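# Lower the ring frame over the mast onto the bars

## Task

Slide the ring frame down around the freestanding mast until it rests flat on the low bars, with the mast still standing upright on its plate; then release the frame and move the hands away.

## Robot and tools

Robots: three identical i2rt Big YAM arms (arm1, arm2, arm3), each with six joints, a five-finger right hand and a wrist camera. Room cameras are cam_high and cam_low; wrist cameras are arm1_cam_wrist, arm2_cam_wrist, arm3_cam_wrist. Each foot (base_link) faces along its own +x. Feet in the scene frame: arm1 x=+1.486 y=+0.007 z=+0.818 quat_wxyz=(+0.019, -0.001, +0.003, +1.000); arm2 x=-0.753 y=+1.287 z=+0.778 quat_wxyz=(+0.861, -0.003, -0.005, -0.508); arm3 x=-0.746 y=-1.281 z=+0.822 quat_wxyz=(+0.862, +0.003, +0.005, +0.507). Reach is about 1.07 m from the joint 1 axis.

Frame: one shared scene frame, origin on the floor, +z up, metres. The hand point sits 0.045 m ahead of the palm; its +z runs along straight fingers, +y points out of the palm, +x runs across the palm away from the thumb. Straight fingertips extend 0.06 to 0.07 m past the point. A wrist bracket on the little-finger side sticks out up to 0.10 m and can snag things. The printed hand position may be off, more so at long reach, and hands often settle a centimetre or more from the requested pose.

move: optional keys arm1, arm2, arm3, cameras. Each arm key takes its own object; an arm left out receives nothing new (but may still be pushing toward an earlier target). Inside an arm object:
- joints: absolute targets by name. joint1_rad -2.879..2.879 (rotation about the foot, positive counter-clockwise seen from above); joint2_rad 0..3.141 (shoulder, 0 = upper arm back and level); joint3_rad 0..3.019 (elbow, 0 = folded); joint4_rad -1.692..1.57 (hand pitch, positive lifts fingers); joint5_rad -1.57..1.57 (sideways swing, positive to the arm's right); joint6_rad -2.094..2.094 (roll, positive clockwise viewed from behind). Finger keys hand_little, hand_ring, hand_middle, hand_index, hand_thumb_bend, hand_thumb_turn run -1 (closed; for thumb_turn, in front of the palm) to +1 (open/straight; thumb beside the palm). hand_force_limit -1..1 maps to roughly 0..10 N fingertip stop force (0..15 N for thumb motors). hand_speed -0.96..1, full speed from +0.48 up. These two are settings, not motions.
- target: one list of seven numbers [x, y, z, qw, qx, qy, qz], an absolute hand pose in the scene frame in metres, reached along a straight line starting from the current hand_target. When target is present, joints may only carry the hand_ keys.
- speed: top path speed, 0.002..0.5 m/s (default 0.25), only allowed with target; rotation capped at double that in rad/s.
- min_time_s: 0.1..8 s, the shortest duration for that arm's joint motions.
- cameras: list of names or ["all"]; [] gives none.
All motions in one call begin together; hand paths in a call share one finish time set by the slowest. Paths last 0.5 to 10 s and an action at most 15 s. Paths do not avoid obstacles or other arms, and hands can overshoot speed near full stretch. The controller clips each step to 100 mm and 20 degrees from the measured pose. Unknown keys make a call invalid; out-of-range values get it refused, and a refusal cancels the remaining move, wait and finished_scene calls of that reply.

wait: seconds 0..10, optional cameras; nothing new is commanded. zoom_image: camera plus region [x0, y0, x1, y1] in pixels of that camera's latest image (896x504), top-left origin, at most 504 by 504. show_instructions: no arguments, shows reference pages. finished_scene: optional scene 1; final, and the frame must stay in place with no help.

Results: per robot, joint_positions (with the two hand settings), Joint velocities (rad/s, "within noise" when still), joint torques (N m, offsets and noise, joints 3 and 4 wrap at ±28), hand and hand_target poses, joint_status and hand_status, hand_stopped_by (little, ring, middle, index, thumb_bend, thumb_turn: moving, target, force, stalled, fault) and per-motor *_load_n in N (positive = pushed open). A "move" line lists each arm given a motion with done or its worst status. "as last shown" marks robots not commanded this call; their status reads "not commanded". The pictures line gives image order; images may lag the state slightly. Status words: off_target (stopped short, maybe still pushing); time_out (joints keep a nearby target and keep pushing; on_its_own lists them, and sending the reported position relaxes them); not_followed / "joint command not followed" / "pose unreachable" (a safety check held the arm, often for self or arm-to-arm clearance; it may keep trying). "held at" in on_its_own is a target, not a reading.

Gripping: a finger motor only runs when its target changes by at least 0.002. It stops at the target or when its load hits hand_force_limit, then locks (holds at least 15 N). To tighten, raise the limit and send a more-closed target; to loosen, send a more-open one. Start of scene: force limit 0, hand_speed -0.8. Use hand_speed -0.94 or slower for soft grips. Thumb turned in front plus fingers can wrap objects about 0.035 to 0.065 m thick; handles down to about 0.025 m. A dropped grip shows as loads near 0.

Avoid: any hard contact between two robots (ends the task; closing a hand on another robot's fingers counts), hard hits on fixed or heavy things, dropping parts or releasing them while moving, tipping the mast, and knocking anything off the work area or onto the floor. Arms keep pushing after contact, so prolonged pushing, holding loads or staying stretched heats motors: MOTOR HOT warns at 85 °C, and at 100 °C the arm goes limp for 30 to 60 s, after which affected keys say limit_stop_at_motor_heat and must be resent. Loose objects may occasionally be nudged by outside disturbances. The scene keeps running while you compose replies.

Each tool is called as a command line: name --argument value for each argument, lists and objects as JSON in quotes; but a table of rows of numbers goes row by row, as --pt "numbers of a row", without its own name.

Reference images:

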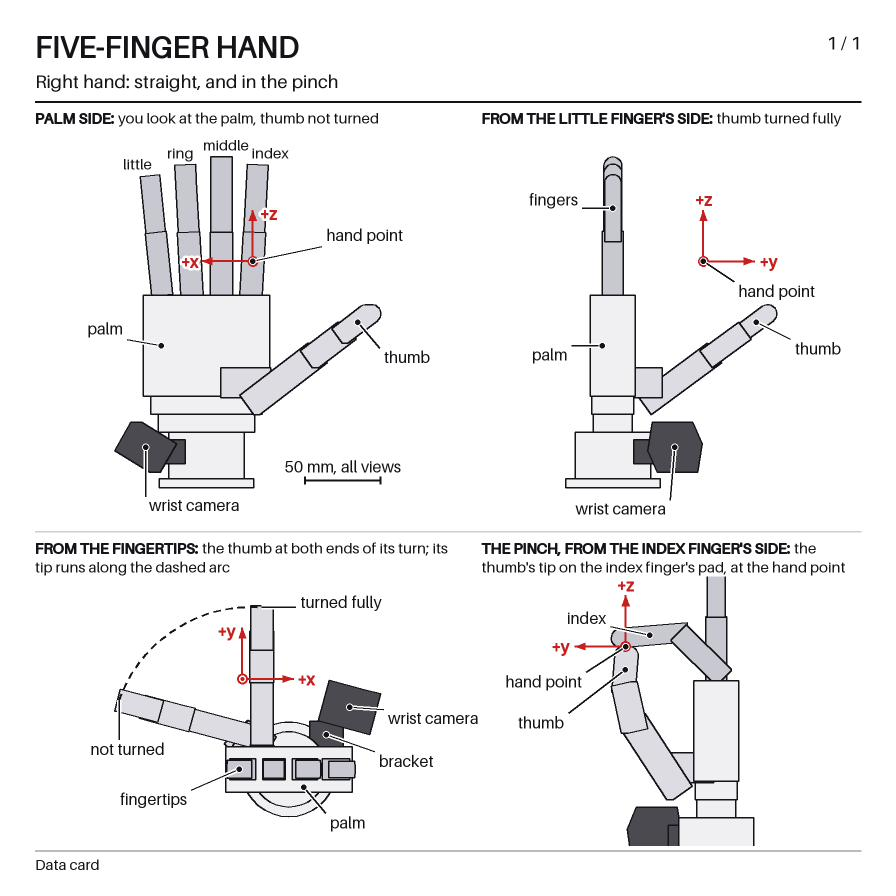

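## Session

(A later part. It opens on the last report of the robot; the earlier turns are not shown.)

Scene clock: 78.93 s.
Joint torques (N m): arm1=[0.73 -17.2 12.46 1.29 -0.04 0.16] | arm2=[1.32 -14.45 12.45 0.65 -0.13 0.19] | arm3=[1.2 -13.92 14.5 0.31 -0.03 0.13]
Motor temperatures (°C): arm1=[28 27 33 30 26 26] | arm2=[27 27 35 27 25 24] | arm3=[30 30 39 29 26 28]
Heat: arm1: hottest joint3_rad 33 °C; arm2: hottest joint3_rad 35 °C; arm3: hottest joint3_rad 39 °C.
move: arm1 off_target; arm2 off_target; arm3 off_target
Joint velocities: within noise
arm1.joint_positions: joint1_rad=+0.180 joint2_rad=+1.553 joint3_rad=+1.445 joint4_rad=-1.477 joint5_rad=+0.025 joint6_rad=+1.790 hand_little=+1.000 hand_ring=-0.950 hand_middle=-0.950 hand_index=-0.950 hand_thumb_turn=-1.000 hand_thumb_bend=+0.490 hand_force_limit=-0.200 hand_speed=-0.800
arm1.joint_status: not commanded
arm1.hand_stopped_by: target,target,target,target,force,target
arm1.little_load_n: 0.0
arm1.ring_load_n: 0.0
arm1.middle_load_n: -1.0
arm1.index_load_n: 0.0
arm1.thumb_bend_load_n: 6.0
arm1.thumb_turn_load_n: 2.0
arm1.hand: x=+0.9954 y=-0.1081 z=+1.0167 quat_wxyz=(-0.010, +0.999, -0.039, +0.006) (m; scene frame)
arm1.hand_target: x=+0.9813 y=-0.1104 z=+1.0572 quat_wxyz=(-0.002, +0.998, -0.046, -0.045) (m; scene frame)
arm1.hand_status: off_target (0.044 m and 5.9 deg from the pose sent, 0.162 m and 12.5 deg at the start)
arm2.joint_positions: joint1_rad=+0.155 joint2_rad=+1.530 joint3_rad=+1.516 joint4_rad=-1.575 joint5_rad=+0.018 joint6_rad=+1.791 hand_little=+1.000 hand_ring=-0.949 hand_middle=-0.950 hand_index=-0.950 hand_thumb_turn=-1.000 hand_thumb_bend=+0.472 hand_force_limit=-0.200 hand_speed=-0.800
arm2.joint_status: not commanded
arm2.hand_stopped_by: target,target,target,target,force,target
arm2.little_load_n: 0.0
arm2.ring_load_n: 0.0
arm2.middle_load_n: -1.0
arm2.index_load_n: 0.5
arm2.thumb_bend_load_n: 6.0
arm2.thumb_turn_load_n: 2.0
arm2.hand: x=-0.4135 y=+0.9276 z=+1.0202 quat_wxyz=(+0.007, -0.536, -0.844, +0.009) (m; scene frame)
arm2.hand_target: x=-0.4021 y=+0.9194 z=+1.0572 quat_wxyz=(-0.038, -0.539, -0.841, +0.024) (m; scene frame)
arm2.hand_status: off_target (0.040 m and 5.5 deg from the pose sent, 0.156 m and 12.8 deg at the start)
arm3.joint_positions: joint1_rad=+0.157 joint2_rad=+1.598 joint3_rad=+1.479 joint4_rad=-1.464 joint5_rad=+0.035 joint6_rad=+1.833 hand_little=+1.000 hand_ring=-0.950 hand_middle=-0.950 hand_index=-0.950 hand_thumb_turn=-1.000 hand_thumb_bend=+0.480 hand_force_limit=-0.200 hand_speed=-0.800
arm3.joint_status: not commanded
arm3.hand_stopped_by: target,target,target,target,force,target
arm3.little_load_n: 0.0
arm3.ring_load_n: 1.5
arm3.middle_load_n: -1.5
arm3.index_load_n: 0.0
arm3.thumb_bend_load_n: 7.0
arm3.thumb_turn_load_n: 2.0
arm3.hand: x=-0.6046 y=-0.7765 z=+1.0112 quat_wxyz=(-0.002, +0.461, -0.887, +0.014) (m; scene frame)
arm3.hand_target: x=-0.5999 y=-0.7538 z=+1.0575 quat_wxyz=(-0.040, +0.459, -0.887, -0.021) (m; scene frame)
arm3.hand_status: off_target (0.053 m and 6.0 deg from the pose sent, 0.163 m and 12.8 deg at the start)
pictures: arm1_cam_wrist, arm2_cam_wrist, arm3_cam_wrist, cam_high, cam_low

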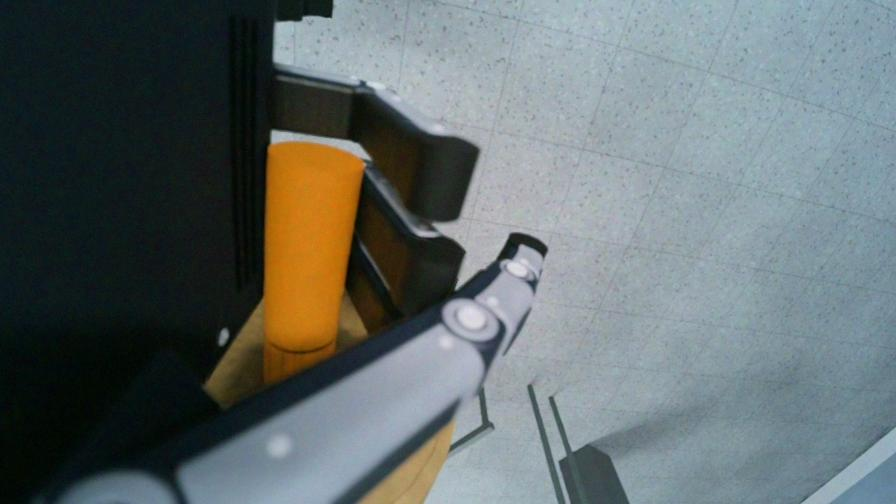

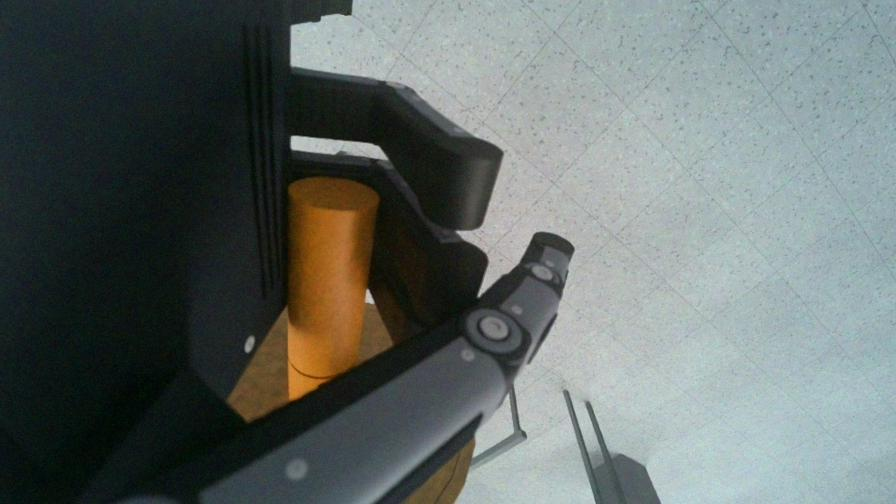

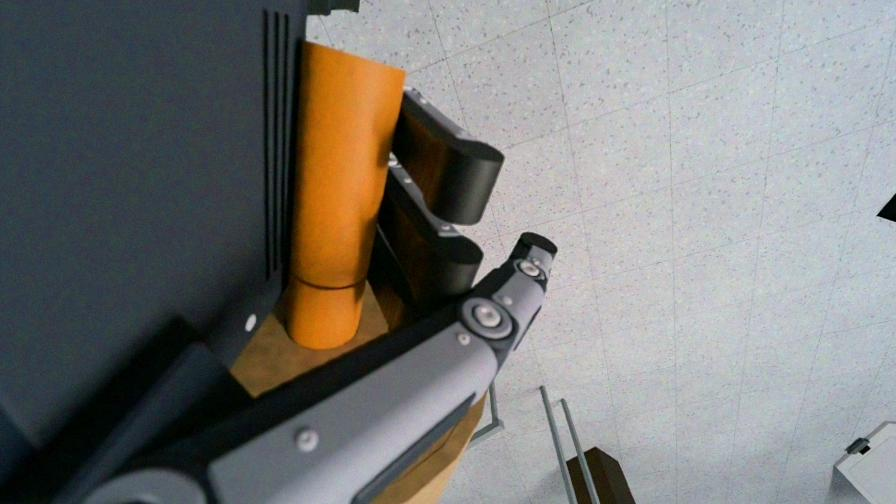

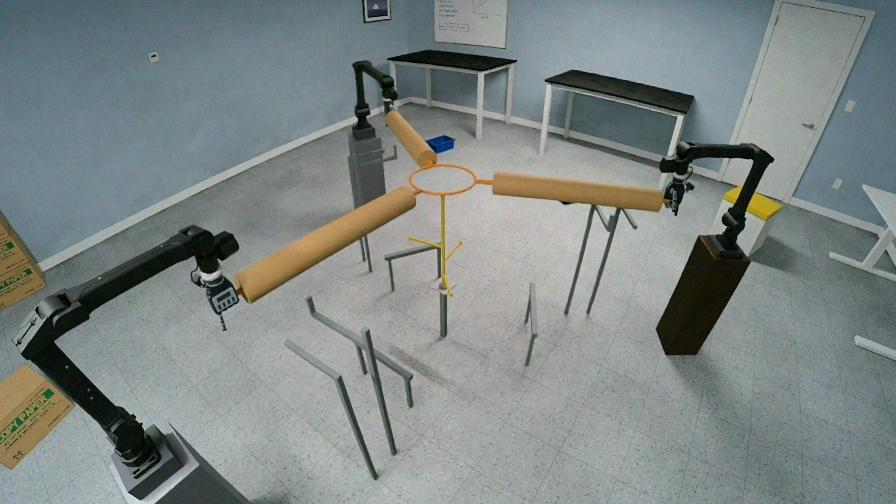

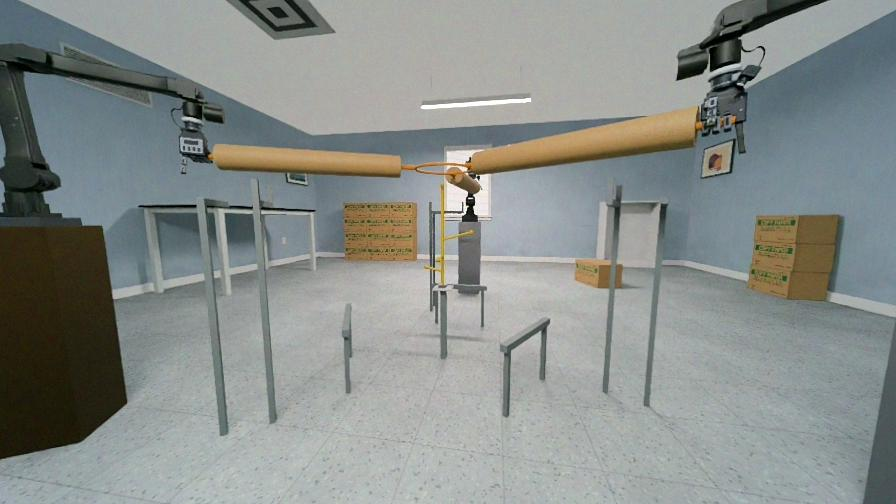

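move --arm1 '{"target":[0.9501,-0.2591,1.057,-0.0055,0.99255,-0.12187,-0.0447],"speed":0.07}' --arm2 '{"target":[-0.2565,0.9649,1.057,0.0359,0.60182,0.79864,-0.0271],"speed":0.07}' --arm3 '{"target":[-0.7154,-0.6602,1.057,0.0414,-0.39073,0.9205,0.0176],"speed":0.07}' --cameras '["all"]'

Scene clock: 82.87 s.
Joint torques (N m): arm1=[1.96 -15.56 17.73 1.26 -0.34 0.01] | arm2=[1.55 -13.57 16.25 0.49 -0.16 0.06] | arm3=[3.78 -13.45 15.79 0.5 -0.23 0.07]
Motor temperatures (°C): arm1=[28 27 34 30 25 26] | arm2=[27 27 36 27 25 24] | arm3=[30 30 40 29 26 28]
Heat: arm1: hottest joint3_rad 34 °C; arm2: hottest joint3_rad 36 °C; arm3: hottest joint3_rad 40 °C.
move: arm1 off_target; arm2 off_target; arm3 off_target
Joint velocities: within noise
arm1.joint_positions: joint1_rad=+0.424 joint2_rad=+1.680 joint3_rad=+1.580 joint4_rad=-1.514 joint5_rad=+0.015 joint6_rad=+2.093 hand_little=+1.000 hand_ring=-0.950 hand_middle=-0.950 hand_index=-0.950 hand_thumb_turn=-1.000 hand_thumb_bend=+0.490 hand_force_limit=-0.200 hand_speed=-0.800
arm1.joint_status: not commanded
arm1.hand_stopped_by: target,target,target,target,force,target
arm1.little_load_n: -0.5
arm1.ring_load_n: 0.0
arm1.middle_load_n: 4.0
arm1.index_load_n: 0.0
arm1.thumb_bend_load_n: 7.5
arm1.thumb_turn_load_n: 3.5
arm1.hand: x=+0.9836 y=-0.2314 z=+1.0087 quat_wxyz=(-0.013, +0.997, -0.068, +0.017) (m; scene frame)
arm1.hand_target: x=+0.9556 y=-0.2561 z=+1.0582 quat_wxyz=(+0.018, +0.997, -0.059, -0.037) (m; scene frame)
arm1.hand_status: off_target (0.065 m and 9.5 deg from the pose sent, 0.163 m and 11.1 deg at the start; a joint's target at an end of its range on 43 of 85 steps)
arm2.joint_positions: joint1_rad=+0.414 joint2_rad=+1.673 joint3_rad=+1.689 joint4_rad=-1.608 joint5_rad=+0.003 joint6_rad=+2.105 hand_little=+1.000 hand_ring=-0.949 hand_middle=-0.950 hand_index=-0.950 hand_thumb_turn=-1.000 hand_thumb_bend=+0.473 hand_force_limit=-0.200 hand_speed=-0.800
arm2.joint_status: not commanded
arm2.hand_stopped_by: target,target,target,target,force,target
arm2.little_load_n: 0.0
arm2.ring_load_n: 0.0
arm2.middle_load_n: 3.0
arm2.index_load_n: 0.0
arm2.thumb_bend_load_n: 8.0
arm2.thumb_turn_load_n: 3.5
arm2.hand: x=-0.2870 y=+0.9763 z=+1.0207 quat_wxyz=(+0.006, -0.559, -0.829, +0.004) (m; scene frame)
arm2.hand_target: x=-0.2600 y=+0.9670 z=+1.0575 quat_wxyz=(-0.040, -0.553, -0.832, +0.006) (m; scene frame)
arm2.hand_status: off_target (0.049 m and 8.1 deg from the pose sent, 0.165 m and 10.6 deg at the start; a joint's target at an end of its range on 42 of 85 steps)
arm3.joint_positions: joint1_rad=+0.368 joint2_rad=+1.730 joint3_rad=+1.662 joint4_rad=-1.508 joint5_rad=+0.015 joint6_rad=+2.091 hand_little=+1.000 hand_ring=-0.948 hand_middle=-0.950 hand_index=-0.950 hand_thumb_turn=-1.000 hand_thumb_bend=+0.480 hand_force_limit=-0.200 hand_speed=-0.800
arm3.joint_status: not commanded
arm3.hand_stopped_by: target,target,target,target,force,target
arm3.little_load_n: 0.0
arm3.ring_load_n: 22.0
arm3.middle_load_n: -0.5
arm3.index_load_n: 0.0
arm3.thumb_bend_load_n: 7.5
arm3.thumb_turn_load_n: 2.5
arm3.hand: x=-0.6950 y=-0.6967 z=+1.0195 quat_wxyz=(+0.001, +0.440, -0.898, +0.004) (m; scene frame)
arm3.hand_target: x=-0.7156 y=-0.6652 z=+1.0576 quat_wxyz=(-0.022, +0.456, -0.889, -0.036) (m; scene frame)
arm3.hand_status: off_target (0.056 m and 8.2 deg from the pose sent, 0.167 m and 10.7 deg at the start; a joint's target at an end of its range on 47 of 85 steps)
pictures: arm1_cam_wrist, arm2_cam_wrist, arm3_cam_wrist, cam_high, cam_low

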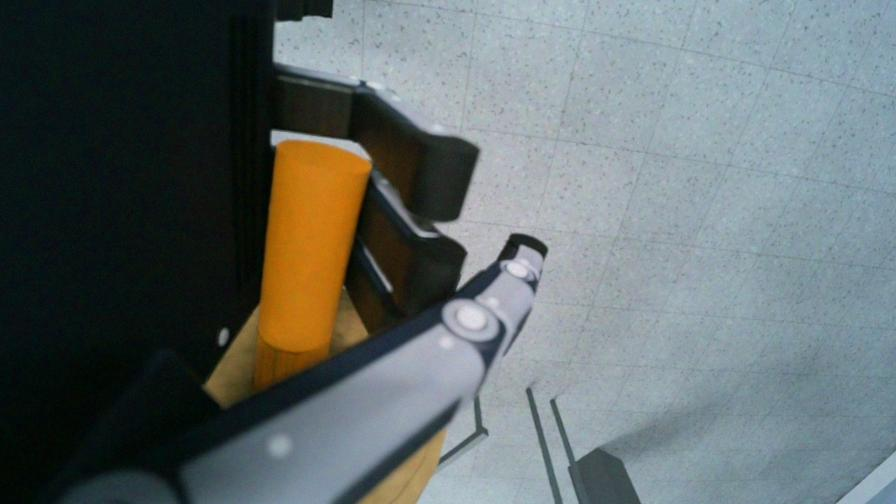

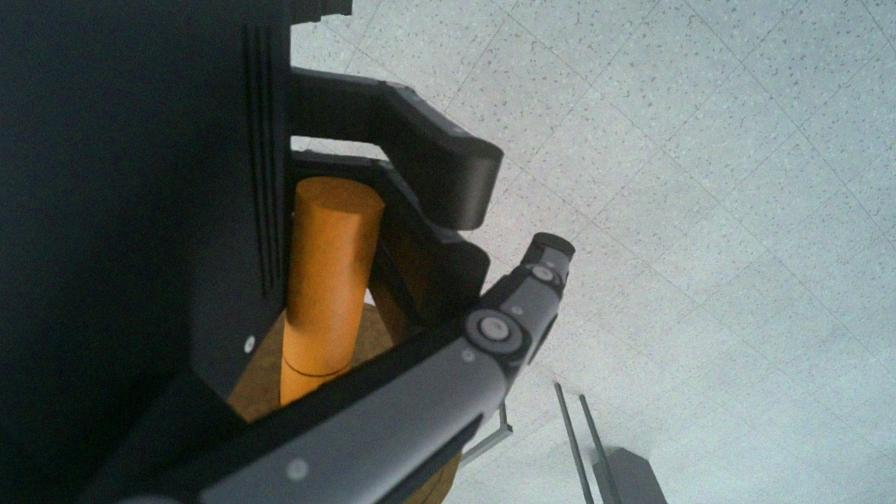

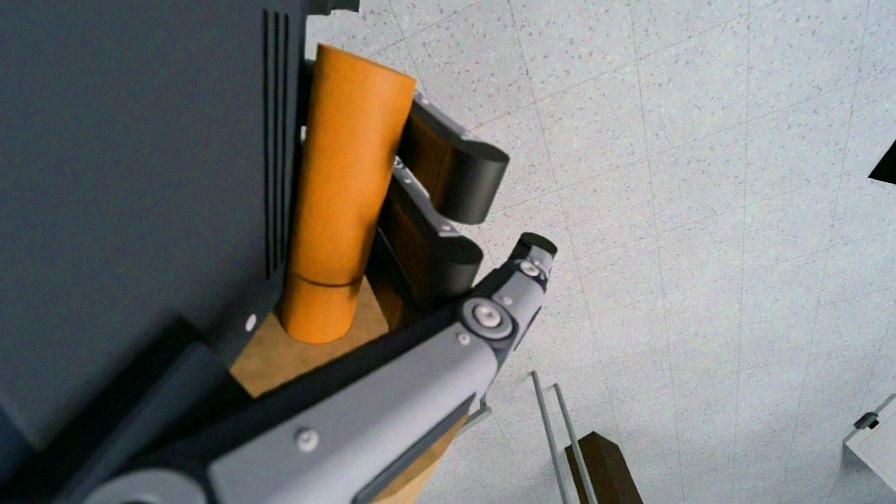

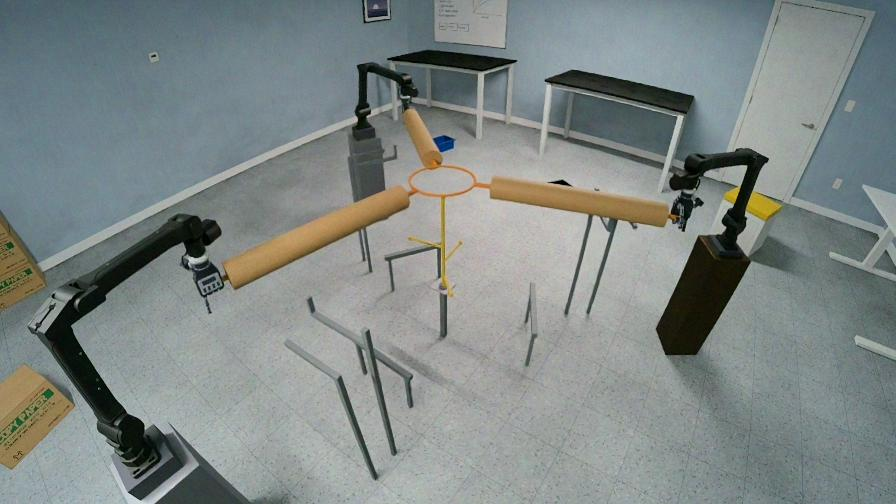

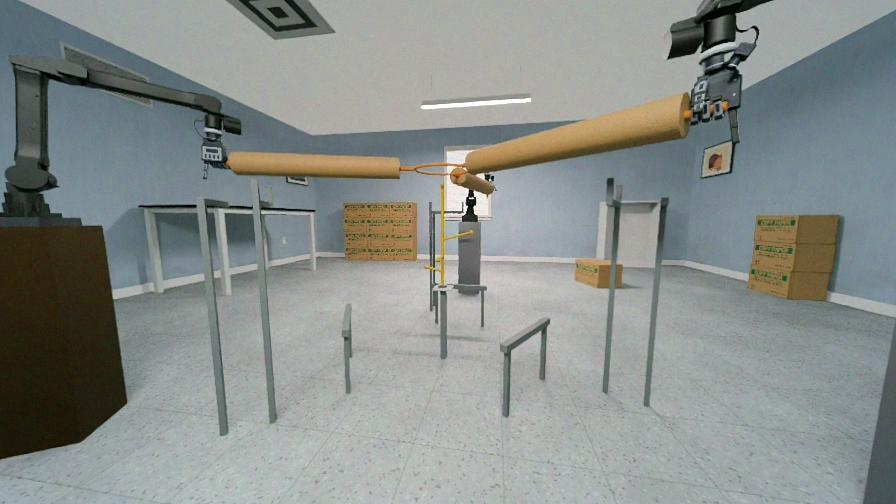

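zoom_image --camera "cam_high" --region '[380, 150, 510, 345]'

zoom_image --camera "cam_low" --region '[390, 150, 500, 315]'

Scaled by 2.585 from the camera's 896x504 image, which has a finer 1280x720 frame.

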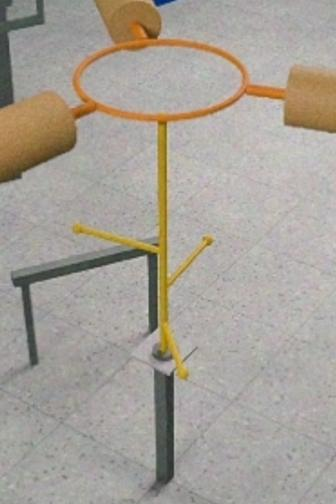

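Scaled by 3.055 from the camera's 896x504 image, which has a finer 1280x720 frame.

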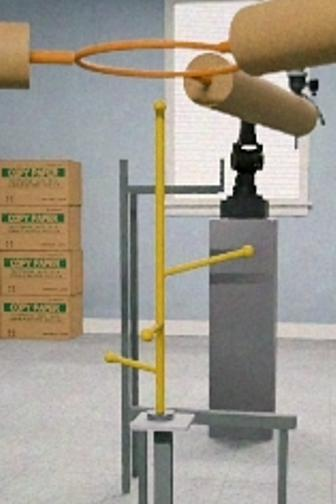

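zoom_image --camera "cam_high" --region '[260, 270, 460, 490]'

zoom_image --camera "cam_low" --region '[560, 150, 740, 430]'

zoom_image --camera "cam_low" --region '[180, 150, 360, 450]'

Scaled by 2.291 from the camera's 896x504 image, which has a finer 1280x720 frame.

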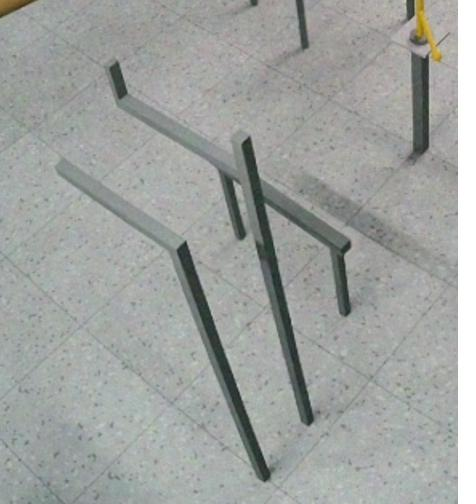

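Scaled by 1.800 from the camera's 896x504 image, which has a finer 1280x720 frame.

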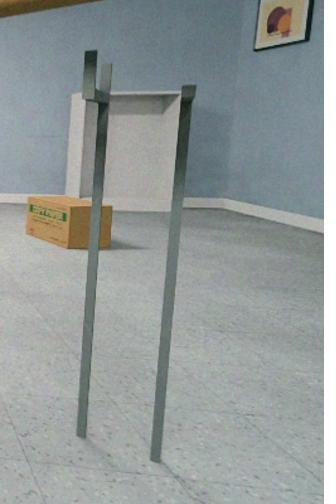

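Scaled by 1.680 from the camera's 896x504 image, which has a finer 1280x720 frame.

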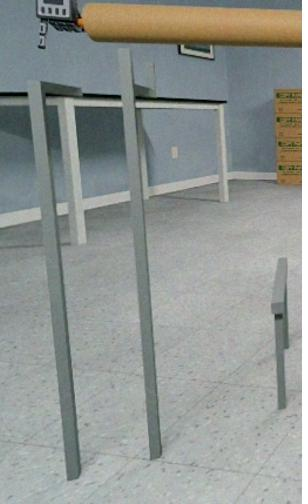

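move --arm1 '{"target":[0.9667,-0.2135,0.915,-0.0035,0.99692,-0.07846,-0.0449],"speed":0.07}' --arm2 '{"target":[-0.2951,0.9567,0.905,0.0371,0.56641,0.82413,-0.0255],"speed":0.07}' --arm3 '{"target":[-0.6834,-0.6976,0.910,0.0406,-0.43051,0.90259,0.0194],"speed":0.07}' --cameras '["cam_high","cam_low","arm3_cam_wrist"]'

Scene clock: 90.40 s.
Joint torques (N m): arm1=[-0.26 -16.62 9.48 1.33 0.03 -0.1] | arm2=[0.21 -14.92 8.69 1.02 0.04 0] | arm3=[0.38 -14.56 8.14 0.88 -0.16 0.07]
Motor temperatures (°C): arm1=[28 27 35 30 25 26] | arm2=[27 28 36 27 25 24] | arm3=[30 30 40 29 26 28]
Heat: arm1: hottest joint3_rad 35 °C; arm2: hottest joint3_rad 36 °C; arm3: hottest joint3_rad 40 °C.
move: arm1 off_target; arm2 off_target; arm3 done
Joint velocities: within noise
arm1.joint_positions: joint1_rad=+0.405 joint2_rad=+1.692 joint3_rad=+1.295 joint4_rad=-1.138 joint5_rad=+0.048 joint6_rad=+2.089 hand_little=+1.000 hand_ring=-0.950 hand_middle=-0.950 hand_index=-0.950 hand_thumb_turn=-1.000 hand_thumb_bend=+0.490 hand_force_limit=-0.200 hand_speed=-0.800
arm1.joint_status: not commanded
arm1.hand_stopped_by: target,target,target,target,force,target
arm1.little_load_n: 0.0
arm1.ring_load_n: 0.0
arm1.middle_load_n: -0.5
arm1.index_load_n: 1.5
arm1.thumb_bend_load_n: 6.0
arm1.thumb_turn_load_n: 1.5
arm1.hand: x=+0.9790 y=-0.2155 z=+0.9011 quat_wxyz=(-0.011, +0.997, -0.077, -0.025) (m; scene frame)
arm1.hand_target: x=+0.9670 y=-0.2132 z=+0.9152 quat_wxyz=(-0.004, +0.996, -0.078, -0.045) (m; scene frame)
arm1.hand_status: off_target (0.019 m and 2.4 deg from the pose sent, 0.097 m and 7.3 deg at the start)
arm2.joint_positions: joint1_rad=+0.397 joint2_rad=+1.673 joint3_rad=+1.353 joint4_rad=-1.219 joint5_rad=+0.038 joint6_rad=+2.105 hand_little=+1.000 hand_ring=-0.949 hand_middle=-0.950 hand_index=-0.950 hand_thumb_turn=-1.000 hand_thumb_bend=+0.473 hand_force_limit=-0.200 hand_speed=-0.800
arm2.joint_status: not commanded
arm2.hand_stopped_by: target,target,target,target,force,target
arm2.little_load_n: 0.0
arm2.ring_load_n: 0.0
arm2.middle_load_n: -0.5
arm2.index_load_n: 1.0
arm2.thumb_bend_load_n: 6.5
arm2.thumb_turn_load_n: 1.5
arm2.hand: x=-0.2997 y=+0.9647 z=+0.8968 quat_wxyz=(-0.020, -0.566, -0.824, +0.023) (m; scene frame)
arm2.hand_target: x=-0.2952 y=+0.9568 z=+0.9053 quat_wxyz=(-0.037, -0.566, -0.823, +0.026) (m; scene frame)
arm2.hand_status: off_target (0.012 m and 2.0 deg from the pose sent, 0.117 m and 5.6 deg at the start)
arm3.joint_positions: joint1_rad=+0.362 joint2_rad=+1.748 joint3_rad=+1.363 joint4_rad=-1.129 joint5_rad=+0.059 joint6_rad=+2.091 hand_little=+1.000 hand_ring=-0.949 hand_middle=-0.950 hand_index=-0.950 hand_thumb_turn=-1.000 hand_thumb_bend=+0.480 hand_force_limit=-0.200 hand_speed=-0.800
arm3.joint_status: not commanded
arm3.hand_stopped_by: target,target,target,target,force,target
arm3.little_load_n: 0.0
arm3.ring_load_n: 2.5
arm3.middle_load_n: -1.5
arm3.index_load_n: 0.0
arm3.thumb_bend_load_n: 7.0
arm3.thumb_turn_load_n: 2.0
arm3.hand: x=-0.6850 y=-0.7021 z=+0.9025 quat_wxyz=(-0.035, +0.436, -0.899, -0.010) (m; scene frame)
arm3.hand_target: x=-0.6831 y=-0.6977 z=+0.9100 quat_wxyz=(-0.040, +0.433, -0.900, -0.020) (m; scene frame)
arm3.hand_status: done (0.009 m and 1.5 deg from the pose sent, 0.110 m and 5.6 deg at the start; a joint's target at an end of its range on 82 of 85 steps)
pictures: arm3_cam_wrist, cam_high, cam_low

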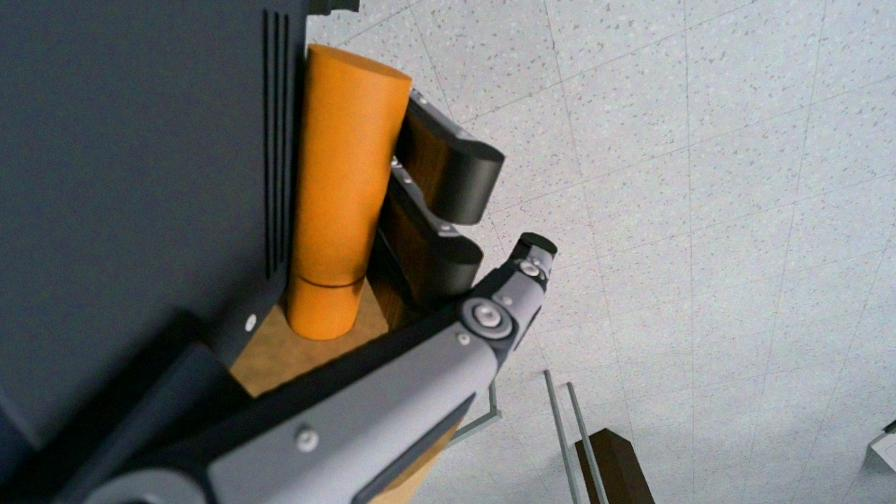

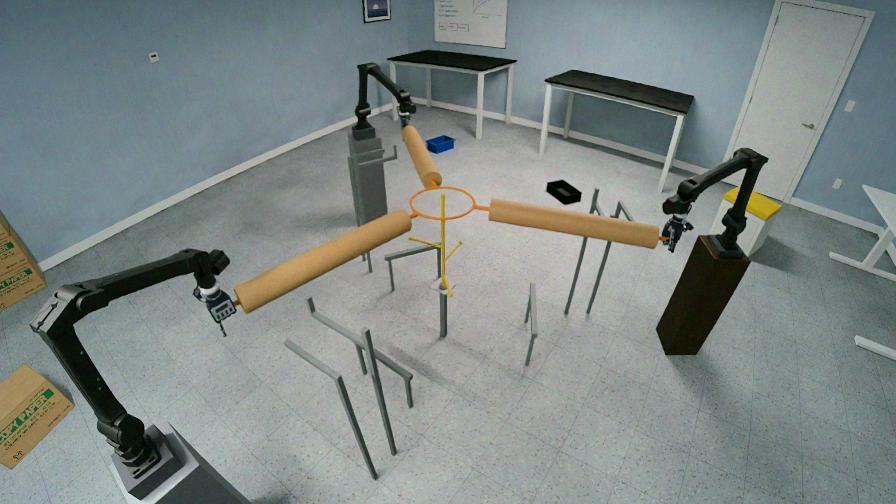

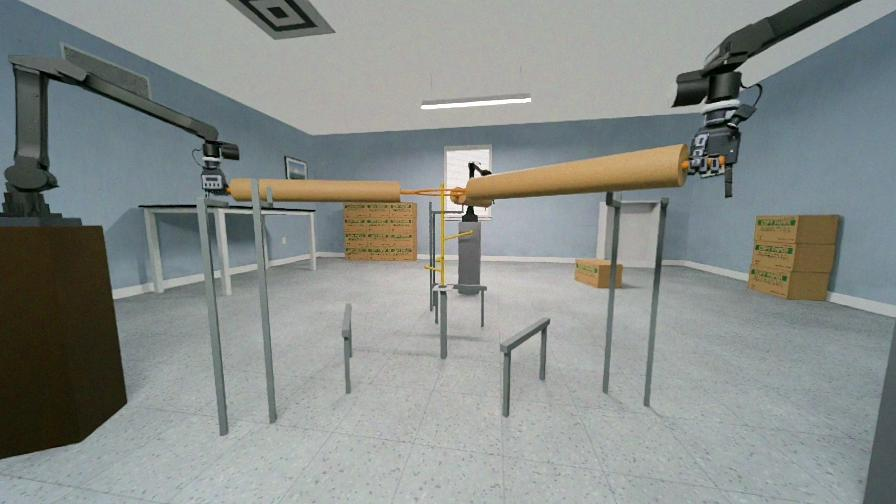

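zoom_image --camera "cam_high" --region '[230, 150, 510, 345]'

zoom_image --camera "cam_low" --region '[380, 140, 520, 300]'

zoom_image --camera "cam_high" --region '[540, 170, 700, 260]'

zoom_image --camera "cam_high" --region '[330, 90, 460, 210]'

Scaled by 1.800 from the camera's 896x504 image, which has a finer 1280x720 frame.

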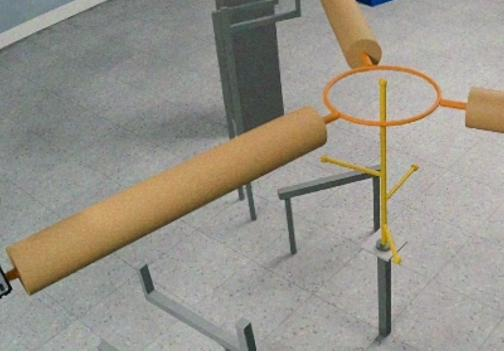

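Scaled by 3.150 from the camera's 896x504 image, which has a finer 1280x720 frame.

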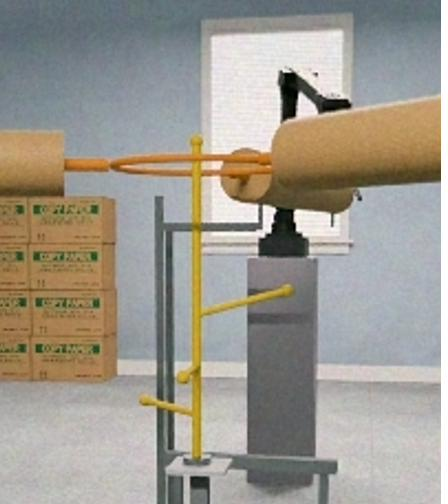

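Scaled by 3.150 from the camera's 896x504 image, which has a finer 1280x720 frame.

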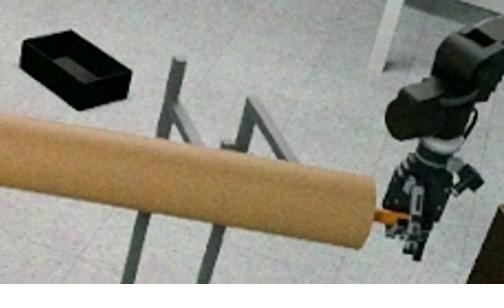

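Scaled by 3.877 from the camera's 896x504 image, which has a finer 1280x720 frame.

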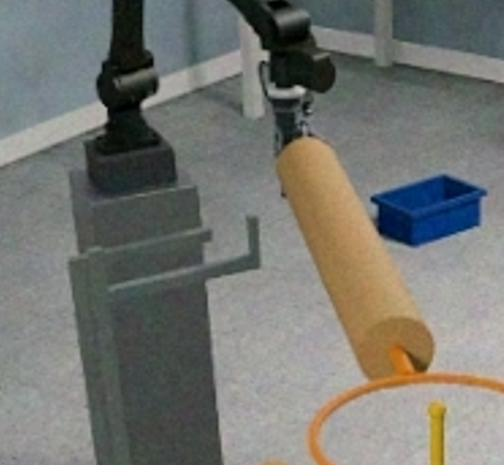

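move --arm1 '{"target":[0.9667,-0.2135,0.750,-0.0035,0.99692,-0.07846,-0.0449],"speed":0.07}' --arm2 '{"target":[-0.2951,0.9567,0.746,0.0371,0.56641,0.82413,-0.0255],"speed":0.07}' --arm3 '{"target":[-0.6834,-0.6976,0.750,0.0406,-0.43051,0.90259,0.0194],"speed":0.07}' --cameras '["cam_high","cam_low","arm2_cam_wrist"]'

Scene clock: 94.53 s.
Joint torques (N m): arm1=[-0.15 -17.2 6.97 1.21 -0.01 -0.11] | arm2=[0.32 -15.15 6.69 0.87 -0.11 0.01] | arm3=[0.38 -15.5 5.93 0.7 -0.13 0.07]
Motor temperatures (°C): arm1=[28 27 35 30 25 26] | arm2=[27 28 36 27 25 24] | arm3=[30 30 39 29 26 28]
Heat: arm1: hottest joint3_rad 35 °C; arm2: hottest joint3_rad 36 °C; arm3: hottest joint3_rad 39 °C.
move: arm1 off_target; arm2 done; arm3 done
Joint velocities: within noise
arm1.joint_positions: joint1_rad=+0.402 joint2_rad=+1.925 joint3_rad=+1.133 joint4_rad=-0.730 joint5_rad=+0.049 joint6_rad=+2.088 hand_little=+1.000 hand_ring=-0.950 hand_middle=-0.950 hand_index=-0.950 hand_thumb_turn=-1.000 hand_thumb_bend=+0.490 hand_force_limit=-0.200 hand_speed=-0.800
arm1.joint_status: not commanded
arm1.hand_stopped_by: target,target,target,target,force,target
arm1.little_load_n: 0.0
arm1.ring_load_n: 0.0
arm1.middle_load_n: -0.5
arm1.index_load_n: 1.5
arm1.thumb_bend_load_n: 6.0
arm1.thumb_turn_load_n: 2.0
arm1.hand: x=+0.9772 y=-0.2155 z=+0.7417 quat_wxyz=(-0.008, +0.996, -0.078, -0.031) (m; scene frame)
arm1.hand_target: x=+0.9668 y=-0.2133 z=+0.7500 quat_wxyz=(-0.004, +0.996, -0.079, -0.045) (m; scene frame)
arm1.hand_status: off_target (0.014 m and 1.6 deg from the pose sent, 0.152 m and 2.4 deg at the start)
arm2.joint_positions: joint1_rad=+0.395 joint2_rad=+1.864 joint3_rad=+1.160 joint4_rad=-0.819 joint5_rad=+0.042 joint6_rad=+2.105 hand_little=+1.000 hand_ring=-0.949 hand_middle=-0.950 hand_index=-0.950 hand_thumb_turn=-1.000 hand_thumb_bend=+0.473 hand_force_limit=-0.200 hand_speed=-0.800
arm2.joint_status: not commanded
arm2.hand_stopped_by: target,target,target,target,force,target
arm2.little_load_n: 0.0
arm2.ring_load_n: 0.0
arm2.middle_load_n: -0.5
arm2.index_load_n: 1.0
arm2.thumb_bend_load_n: 6.5
arm2.thumb_turn_load_n: 2.0
arm2.hand: x=-0.2993 y=+0.9610 z=+0.7434 quat_wxyz=(-0.027, -0.567, -0.823, +0.025) (m; scene frame)
arm2.hand_target: x=-0.2952 y=+0.9567 z=+0.7460 quat_wxyz=(-0.037, -0.566, -0.823, +0.026) (m; scene frame)
arm2.hand_status: done (0.007 m and 1.1 deg from the pose sent, 0.151 m and 2.0 deg at the start)
arm3.joint_positions: joint1_rad=+0.359 joint2_rad=+1.970 joint3_rad=+1.214 joint4_rad=-0.745 joint5_rad=+0.059 joint6_rad=+2.091 hand_little=+1.000 hand_ring=-0.950 hand_middle=-0.950 hand_index=-0.950 hand_thumb_turn=-1.000 hand_thumb_bend=+0.480 hand_force_limit=-0.200 hand_speed=-0.800
arm3.joint_status: not commanded
arm3.hand_stopped_by: target,target,target,target,force,target
arm3.little_load_n: 0.0
arm3.ring_load_n: 0.5
arm3.middle_load_n: -1.5
arm3.index_load_n: 1.5
arm3.thumb_bend_load_n: 7.5
arm3.thumb_turn_load_n: 2.0
arm3.hand: x=-0.6849 y=-0.6987 z=+0.7463 quat_wxyz=(-0.038, +0.434, -0.900, -0.015) (m; scene frame)
arm3.hand_target: x=-0.6832 y=-0.6977 z=+0.7500 quat_wxyz=(-0.040, +0.432, -0.901, -0.020) (m; scene frame)
arm3.hand_status: done (0.004 m and 0.8 deg from the pose sent, 0.153 m and 1.5 deg at the start; a joint's target at an end of its range on 87 of 88 steps)
pictures: arm2_cam_wrist, cam_high, cam_low

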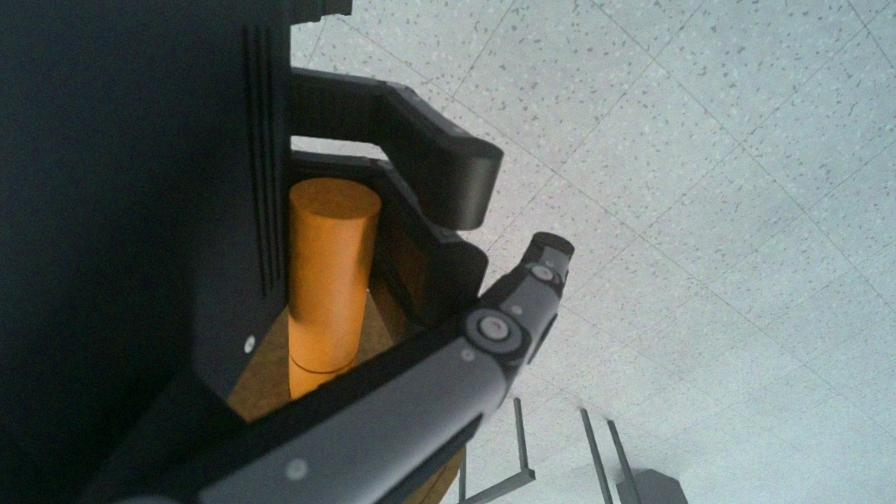

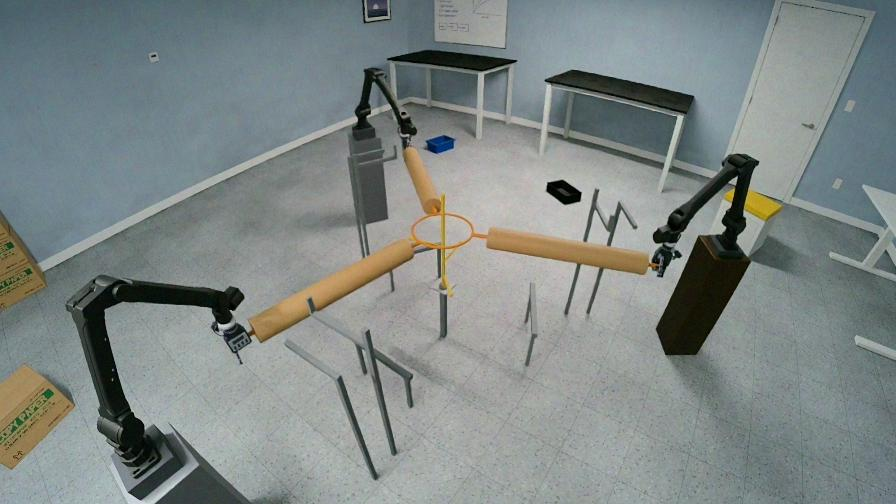

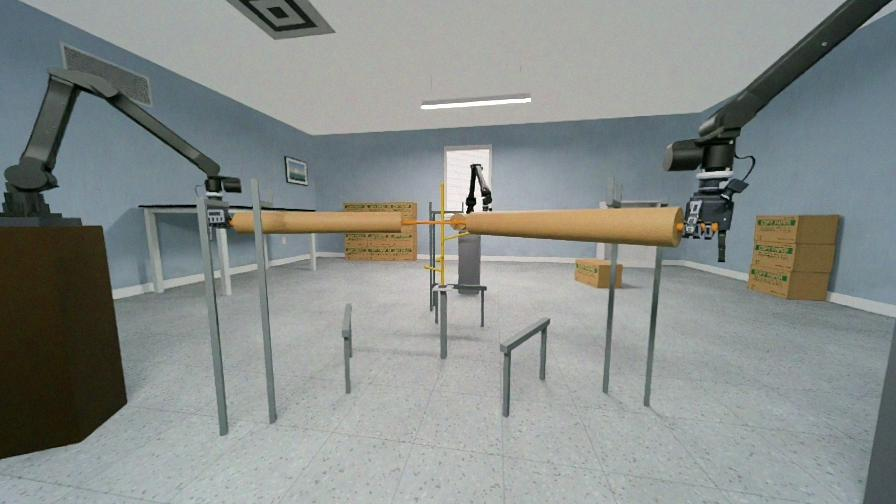

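zoom_image --camera "cam_high" --region '[380, 180, 510, 310]'

zoom_image --camera "cam_low" --region '[390, 170, 500, 300]'

zoom_image --camera "cam_low" --region '[180, 160, 360, 260]'

zoom_image --camera "cam_low" --region '[560, 160, 700, 260]'

Scaled by 3.877 from the camera's 896x504 image, which has a finer 1280x720 frame.

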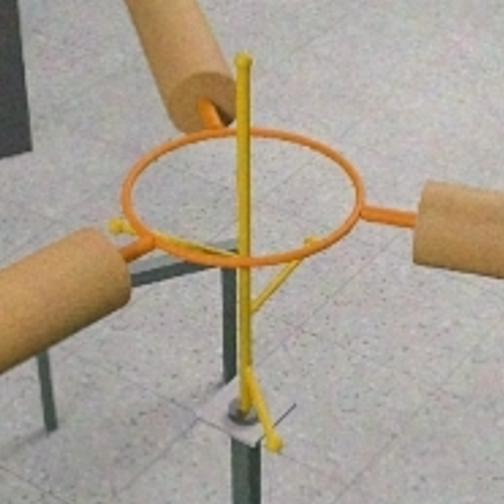

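Scaled by 3.877 from the camera's 896x504 image, which has a finer 1280x720 frame.

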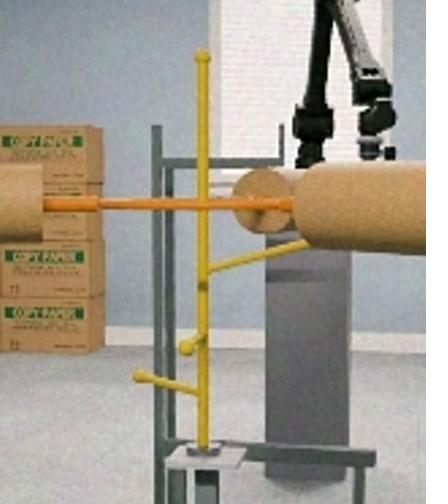

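Scaled by 2.800 from the camera's 896x504 image, which has a finer 1280x720 frame.

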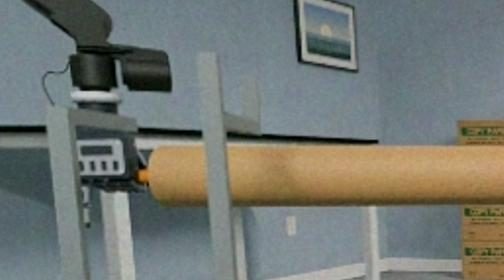

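Scaled by 3.600 from the camera's 896x504 image, which has a finer 1280x720 frame.

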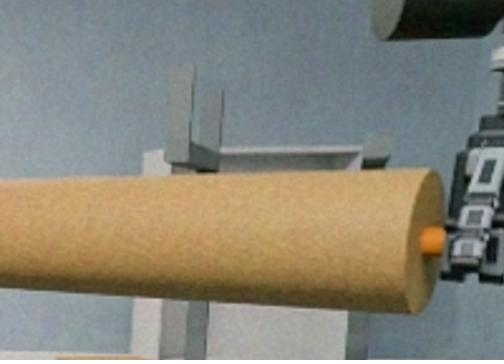

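move --arm1 '{"target":[0.9909,-0.2089,0.724,-0.0035,0.99692,-0.07846,-0.0449],"speed":0.05}' --arm2 '{"target":[-0.3129,0.9143,0.720,0.0371,0.56641,0.82413,-0.0255],"speed":0.05}' --arm3 '{"target":[-0.6403,-0.7532,0.724,0.0406,-0.43051,0.90259,0.0194],"speed":0.05}' --cameras '["cam_high","cam_low"]'

zoom_image --camera "cam_low" --region '[560, 160, 700, 260]'

zoom_image --camera "cam_low" --region '[390, 170, 500, 300]'

zoom_image --camera "cam_high" --region '[380, 180, 510, 310]'

Scene clock: 97.70 s.
Joint torques (N m): arm1=[0.38 -16.38 6.16 1.22 -0.12 -0.02] | arm2=[1.03 -14.97 8.66 0.25 -0.34 -0.1] | arm3=[0.03 -16.03 4.23 0.27 -0.22 -0.07]
Motor temperatures (°C): arm1=[28 27 34 30 25 26] | arm2=[27 28 36 27 25 24] | arm3=[30 30 39 29 26 28]
Heat: arm1: hottest joint3_rad 34 °C; arm2: hottest joint3_rad 36 °C; arm3: hottest joint3_rad 39 °C.
move: arm1 done; arm2 off_target; arm3 off_target
Joint velocities: within noise
arm1.joint_positions: joint1_rad=+0.402 joint2_rad=+1.927 joint3_rad=+1.050 joint4_rad=-0.633 joint5_rad=+0.052 joint6_rad=+2.088 hand_little=+1.000 hand_ring=-0.950 hand_middle=-0.950 hand_index=-0.950 hand_thumb_turn=-1.000 hand_thumb_bend=+0.490 hand_force_limit=-0.200 hand_speed=-0.800
arm1.joint_status: not commanded
arm1.hand_stopped_by: target,target,target,target,force,target
arm1.little_load_n: 0.0
arm1.ring_load_n: 0.0
arm1.middle_load_n: -0.5
arm1.index_load_n: 1.5
arm1.thumb_bend_load_n: 6.0
arm1.thumb_turn_load_n: 1.5
arm1.hand: x=+0.9965 y=-0.2077 z=+0.7199 quat_wxyz=(-0.008, +0.996, -0.078, -0.037) (m; scene frame)
arm1.hand_target: x=+0.9909 y=-0.2088 z=+0.7240 quat_wxyz=(-0.004, +0.996, -0.078, -0.045) (m; scene frame)
arm1.hand_status: done (0.007 m and 1.0 deg from the pose sent, 0.023 m and 1.6 deg at the start)
arm2.joint_positions: joint1_rad=+0.301 joint2_rad=+1.929 joint3_rad=+1.160 joint4_rad=-0.757 joint5_rad=+0.042 joint6_rad=+2.034 hand_little=+1.000 hand_ring=-0.949 hand_middle=-0.950 hand_index=-0.950 hand_thumb_turn=-1.000 hand_thumb_bend=+0.473 hand_force_limit=-0.200 hand_speed=-0.800
arm2.joint_status: not commanded
arm2.hand_stopped_by: target,target,target,target,force,target
arm2.little_load_n: 0.0
arm2.ring_load_n: 0.0
arm2.middle_load_n: -0.5
arm2.index_load_n: 1.0
arm2.thumb_bend_load_n: 6.0
arm2.thumb_turn_load_n: 2.0
arm2.hand: x=-0.3278 y=+0.9209 z=+0.7131 quat_wxyz=(-0.024, -0.577, -0.816, +0.027) (m; scene frame)
arm2.hand_target: x=-0.3133 y=+0.9146 z=+0.7202 quat_wxyz=(-0.037, -0.566, -0.823, +0.026) (m; scene frame)
arm2.hand_status: off_target (0.018 m and 2.1 deg from the pose sent, 0.054 m and 1.1 deg at the start)
arm3.joint_positions: joint1_rad=+0.255 joint2_rad=+1.964 joint3_rad=+1.065 joint4_rad=-0.605 joint5_rad=+0.054 joint6_rad=+2.002 hand_little=+1.000 hand_ring=-0.950 hand_middle=-0.950 hand_index=-0.950 hand_thumb_turn=-1.000 hand_thumb_bend=+0.480 hand_force_limit=-0.200 hand_speed=-0.800
arm3.joint_status: not commanded
arm3.hand_stopped_by: target,target,target,target,force,target
arm3.little_load_n: 0.0
arm3.ring_load_n: 0.0
arm3.middle_load_n: -1.5
arm3.index_load_n: 2.5
arm3.thumb_bend_load_n: 7.5
arm3.thumb_turn_load_n: 2.0
arm3.hand: x=-0.6424 y=-0.7516 z=+0.7095 quat_wxyz=(-0.037, +0.428, -0.903, -0.011) (m; scene frame)
arm3.hand_target: x=-0.6403 y=-0.7529 z=+0.7236 quat_wxyz=(-0.041, +0.430, -0.902, -0.019) (m; scene frame)
arm3.hand_status: off_target (0.015 m and 1.1 deg from the pose sent, 0.074 m and 0.8 deg at the start)
pictures: cam_high, cam_low

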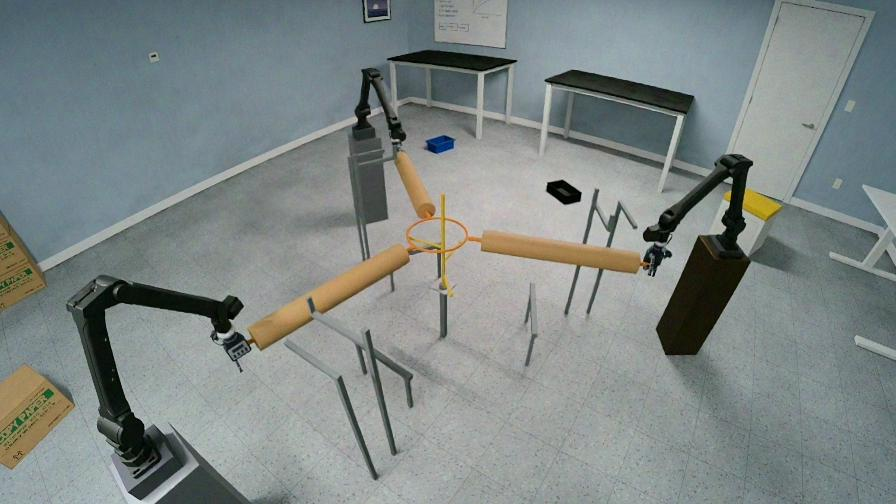

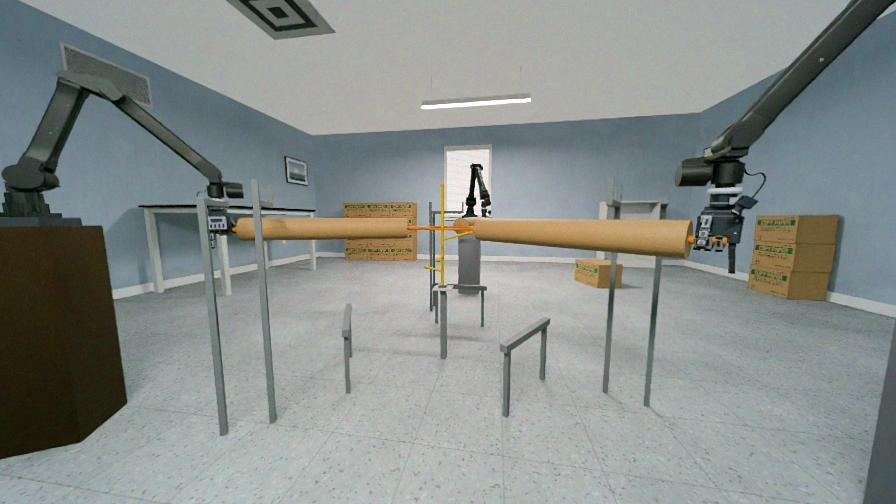

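Scaled by 3.600 from the camera's 896x504 image, which has a finer 1280x720 frame.

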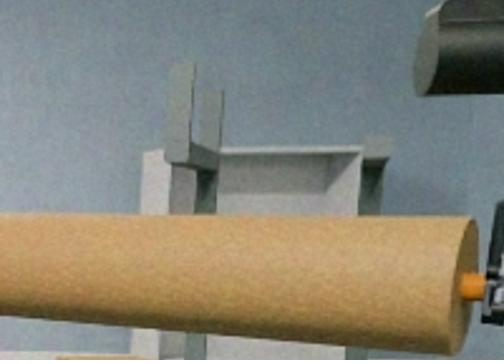

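Scaled by 3.877 from the camera's 896x504 image, which has a finer 1280x720 frame.

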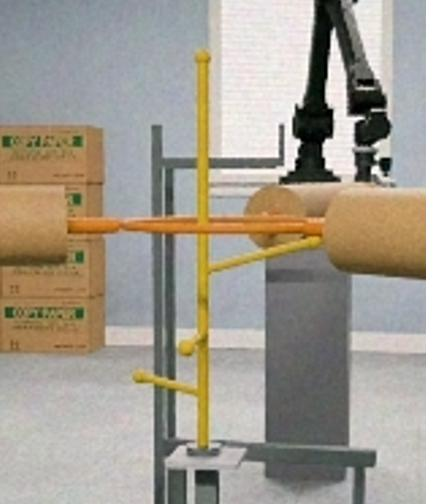

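Scaled by 3.877 from the camera's 896x504 image, which has a finer 1280x720 frame.

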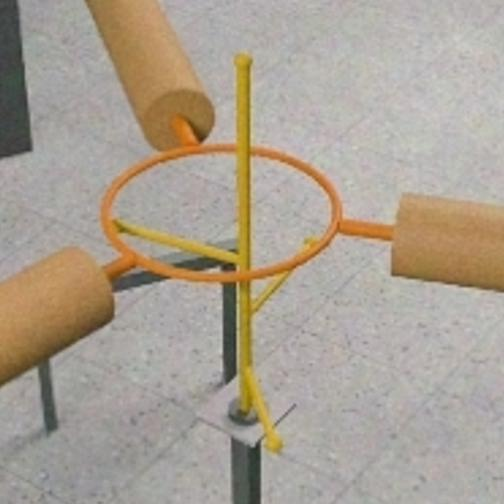

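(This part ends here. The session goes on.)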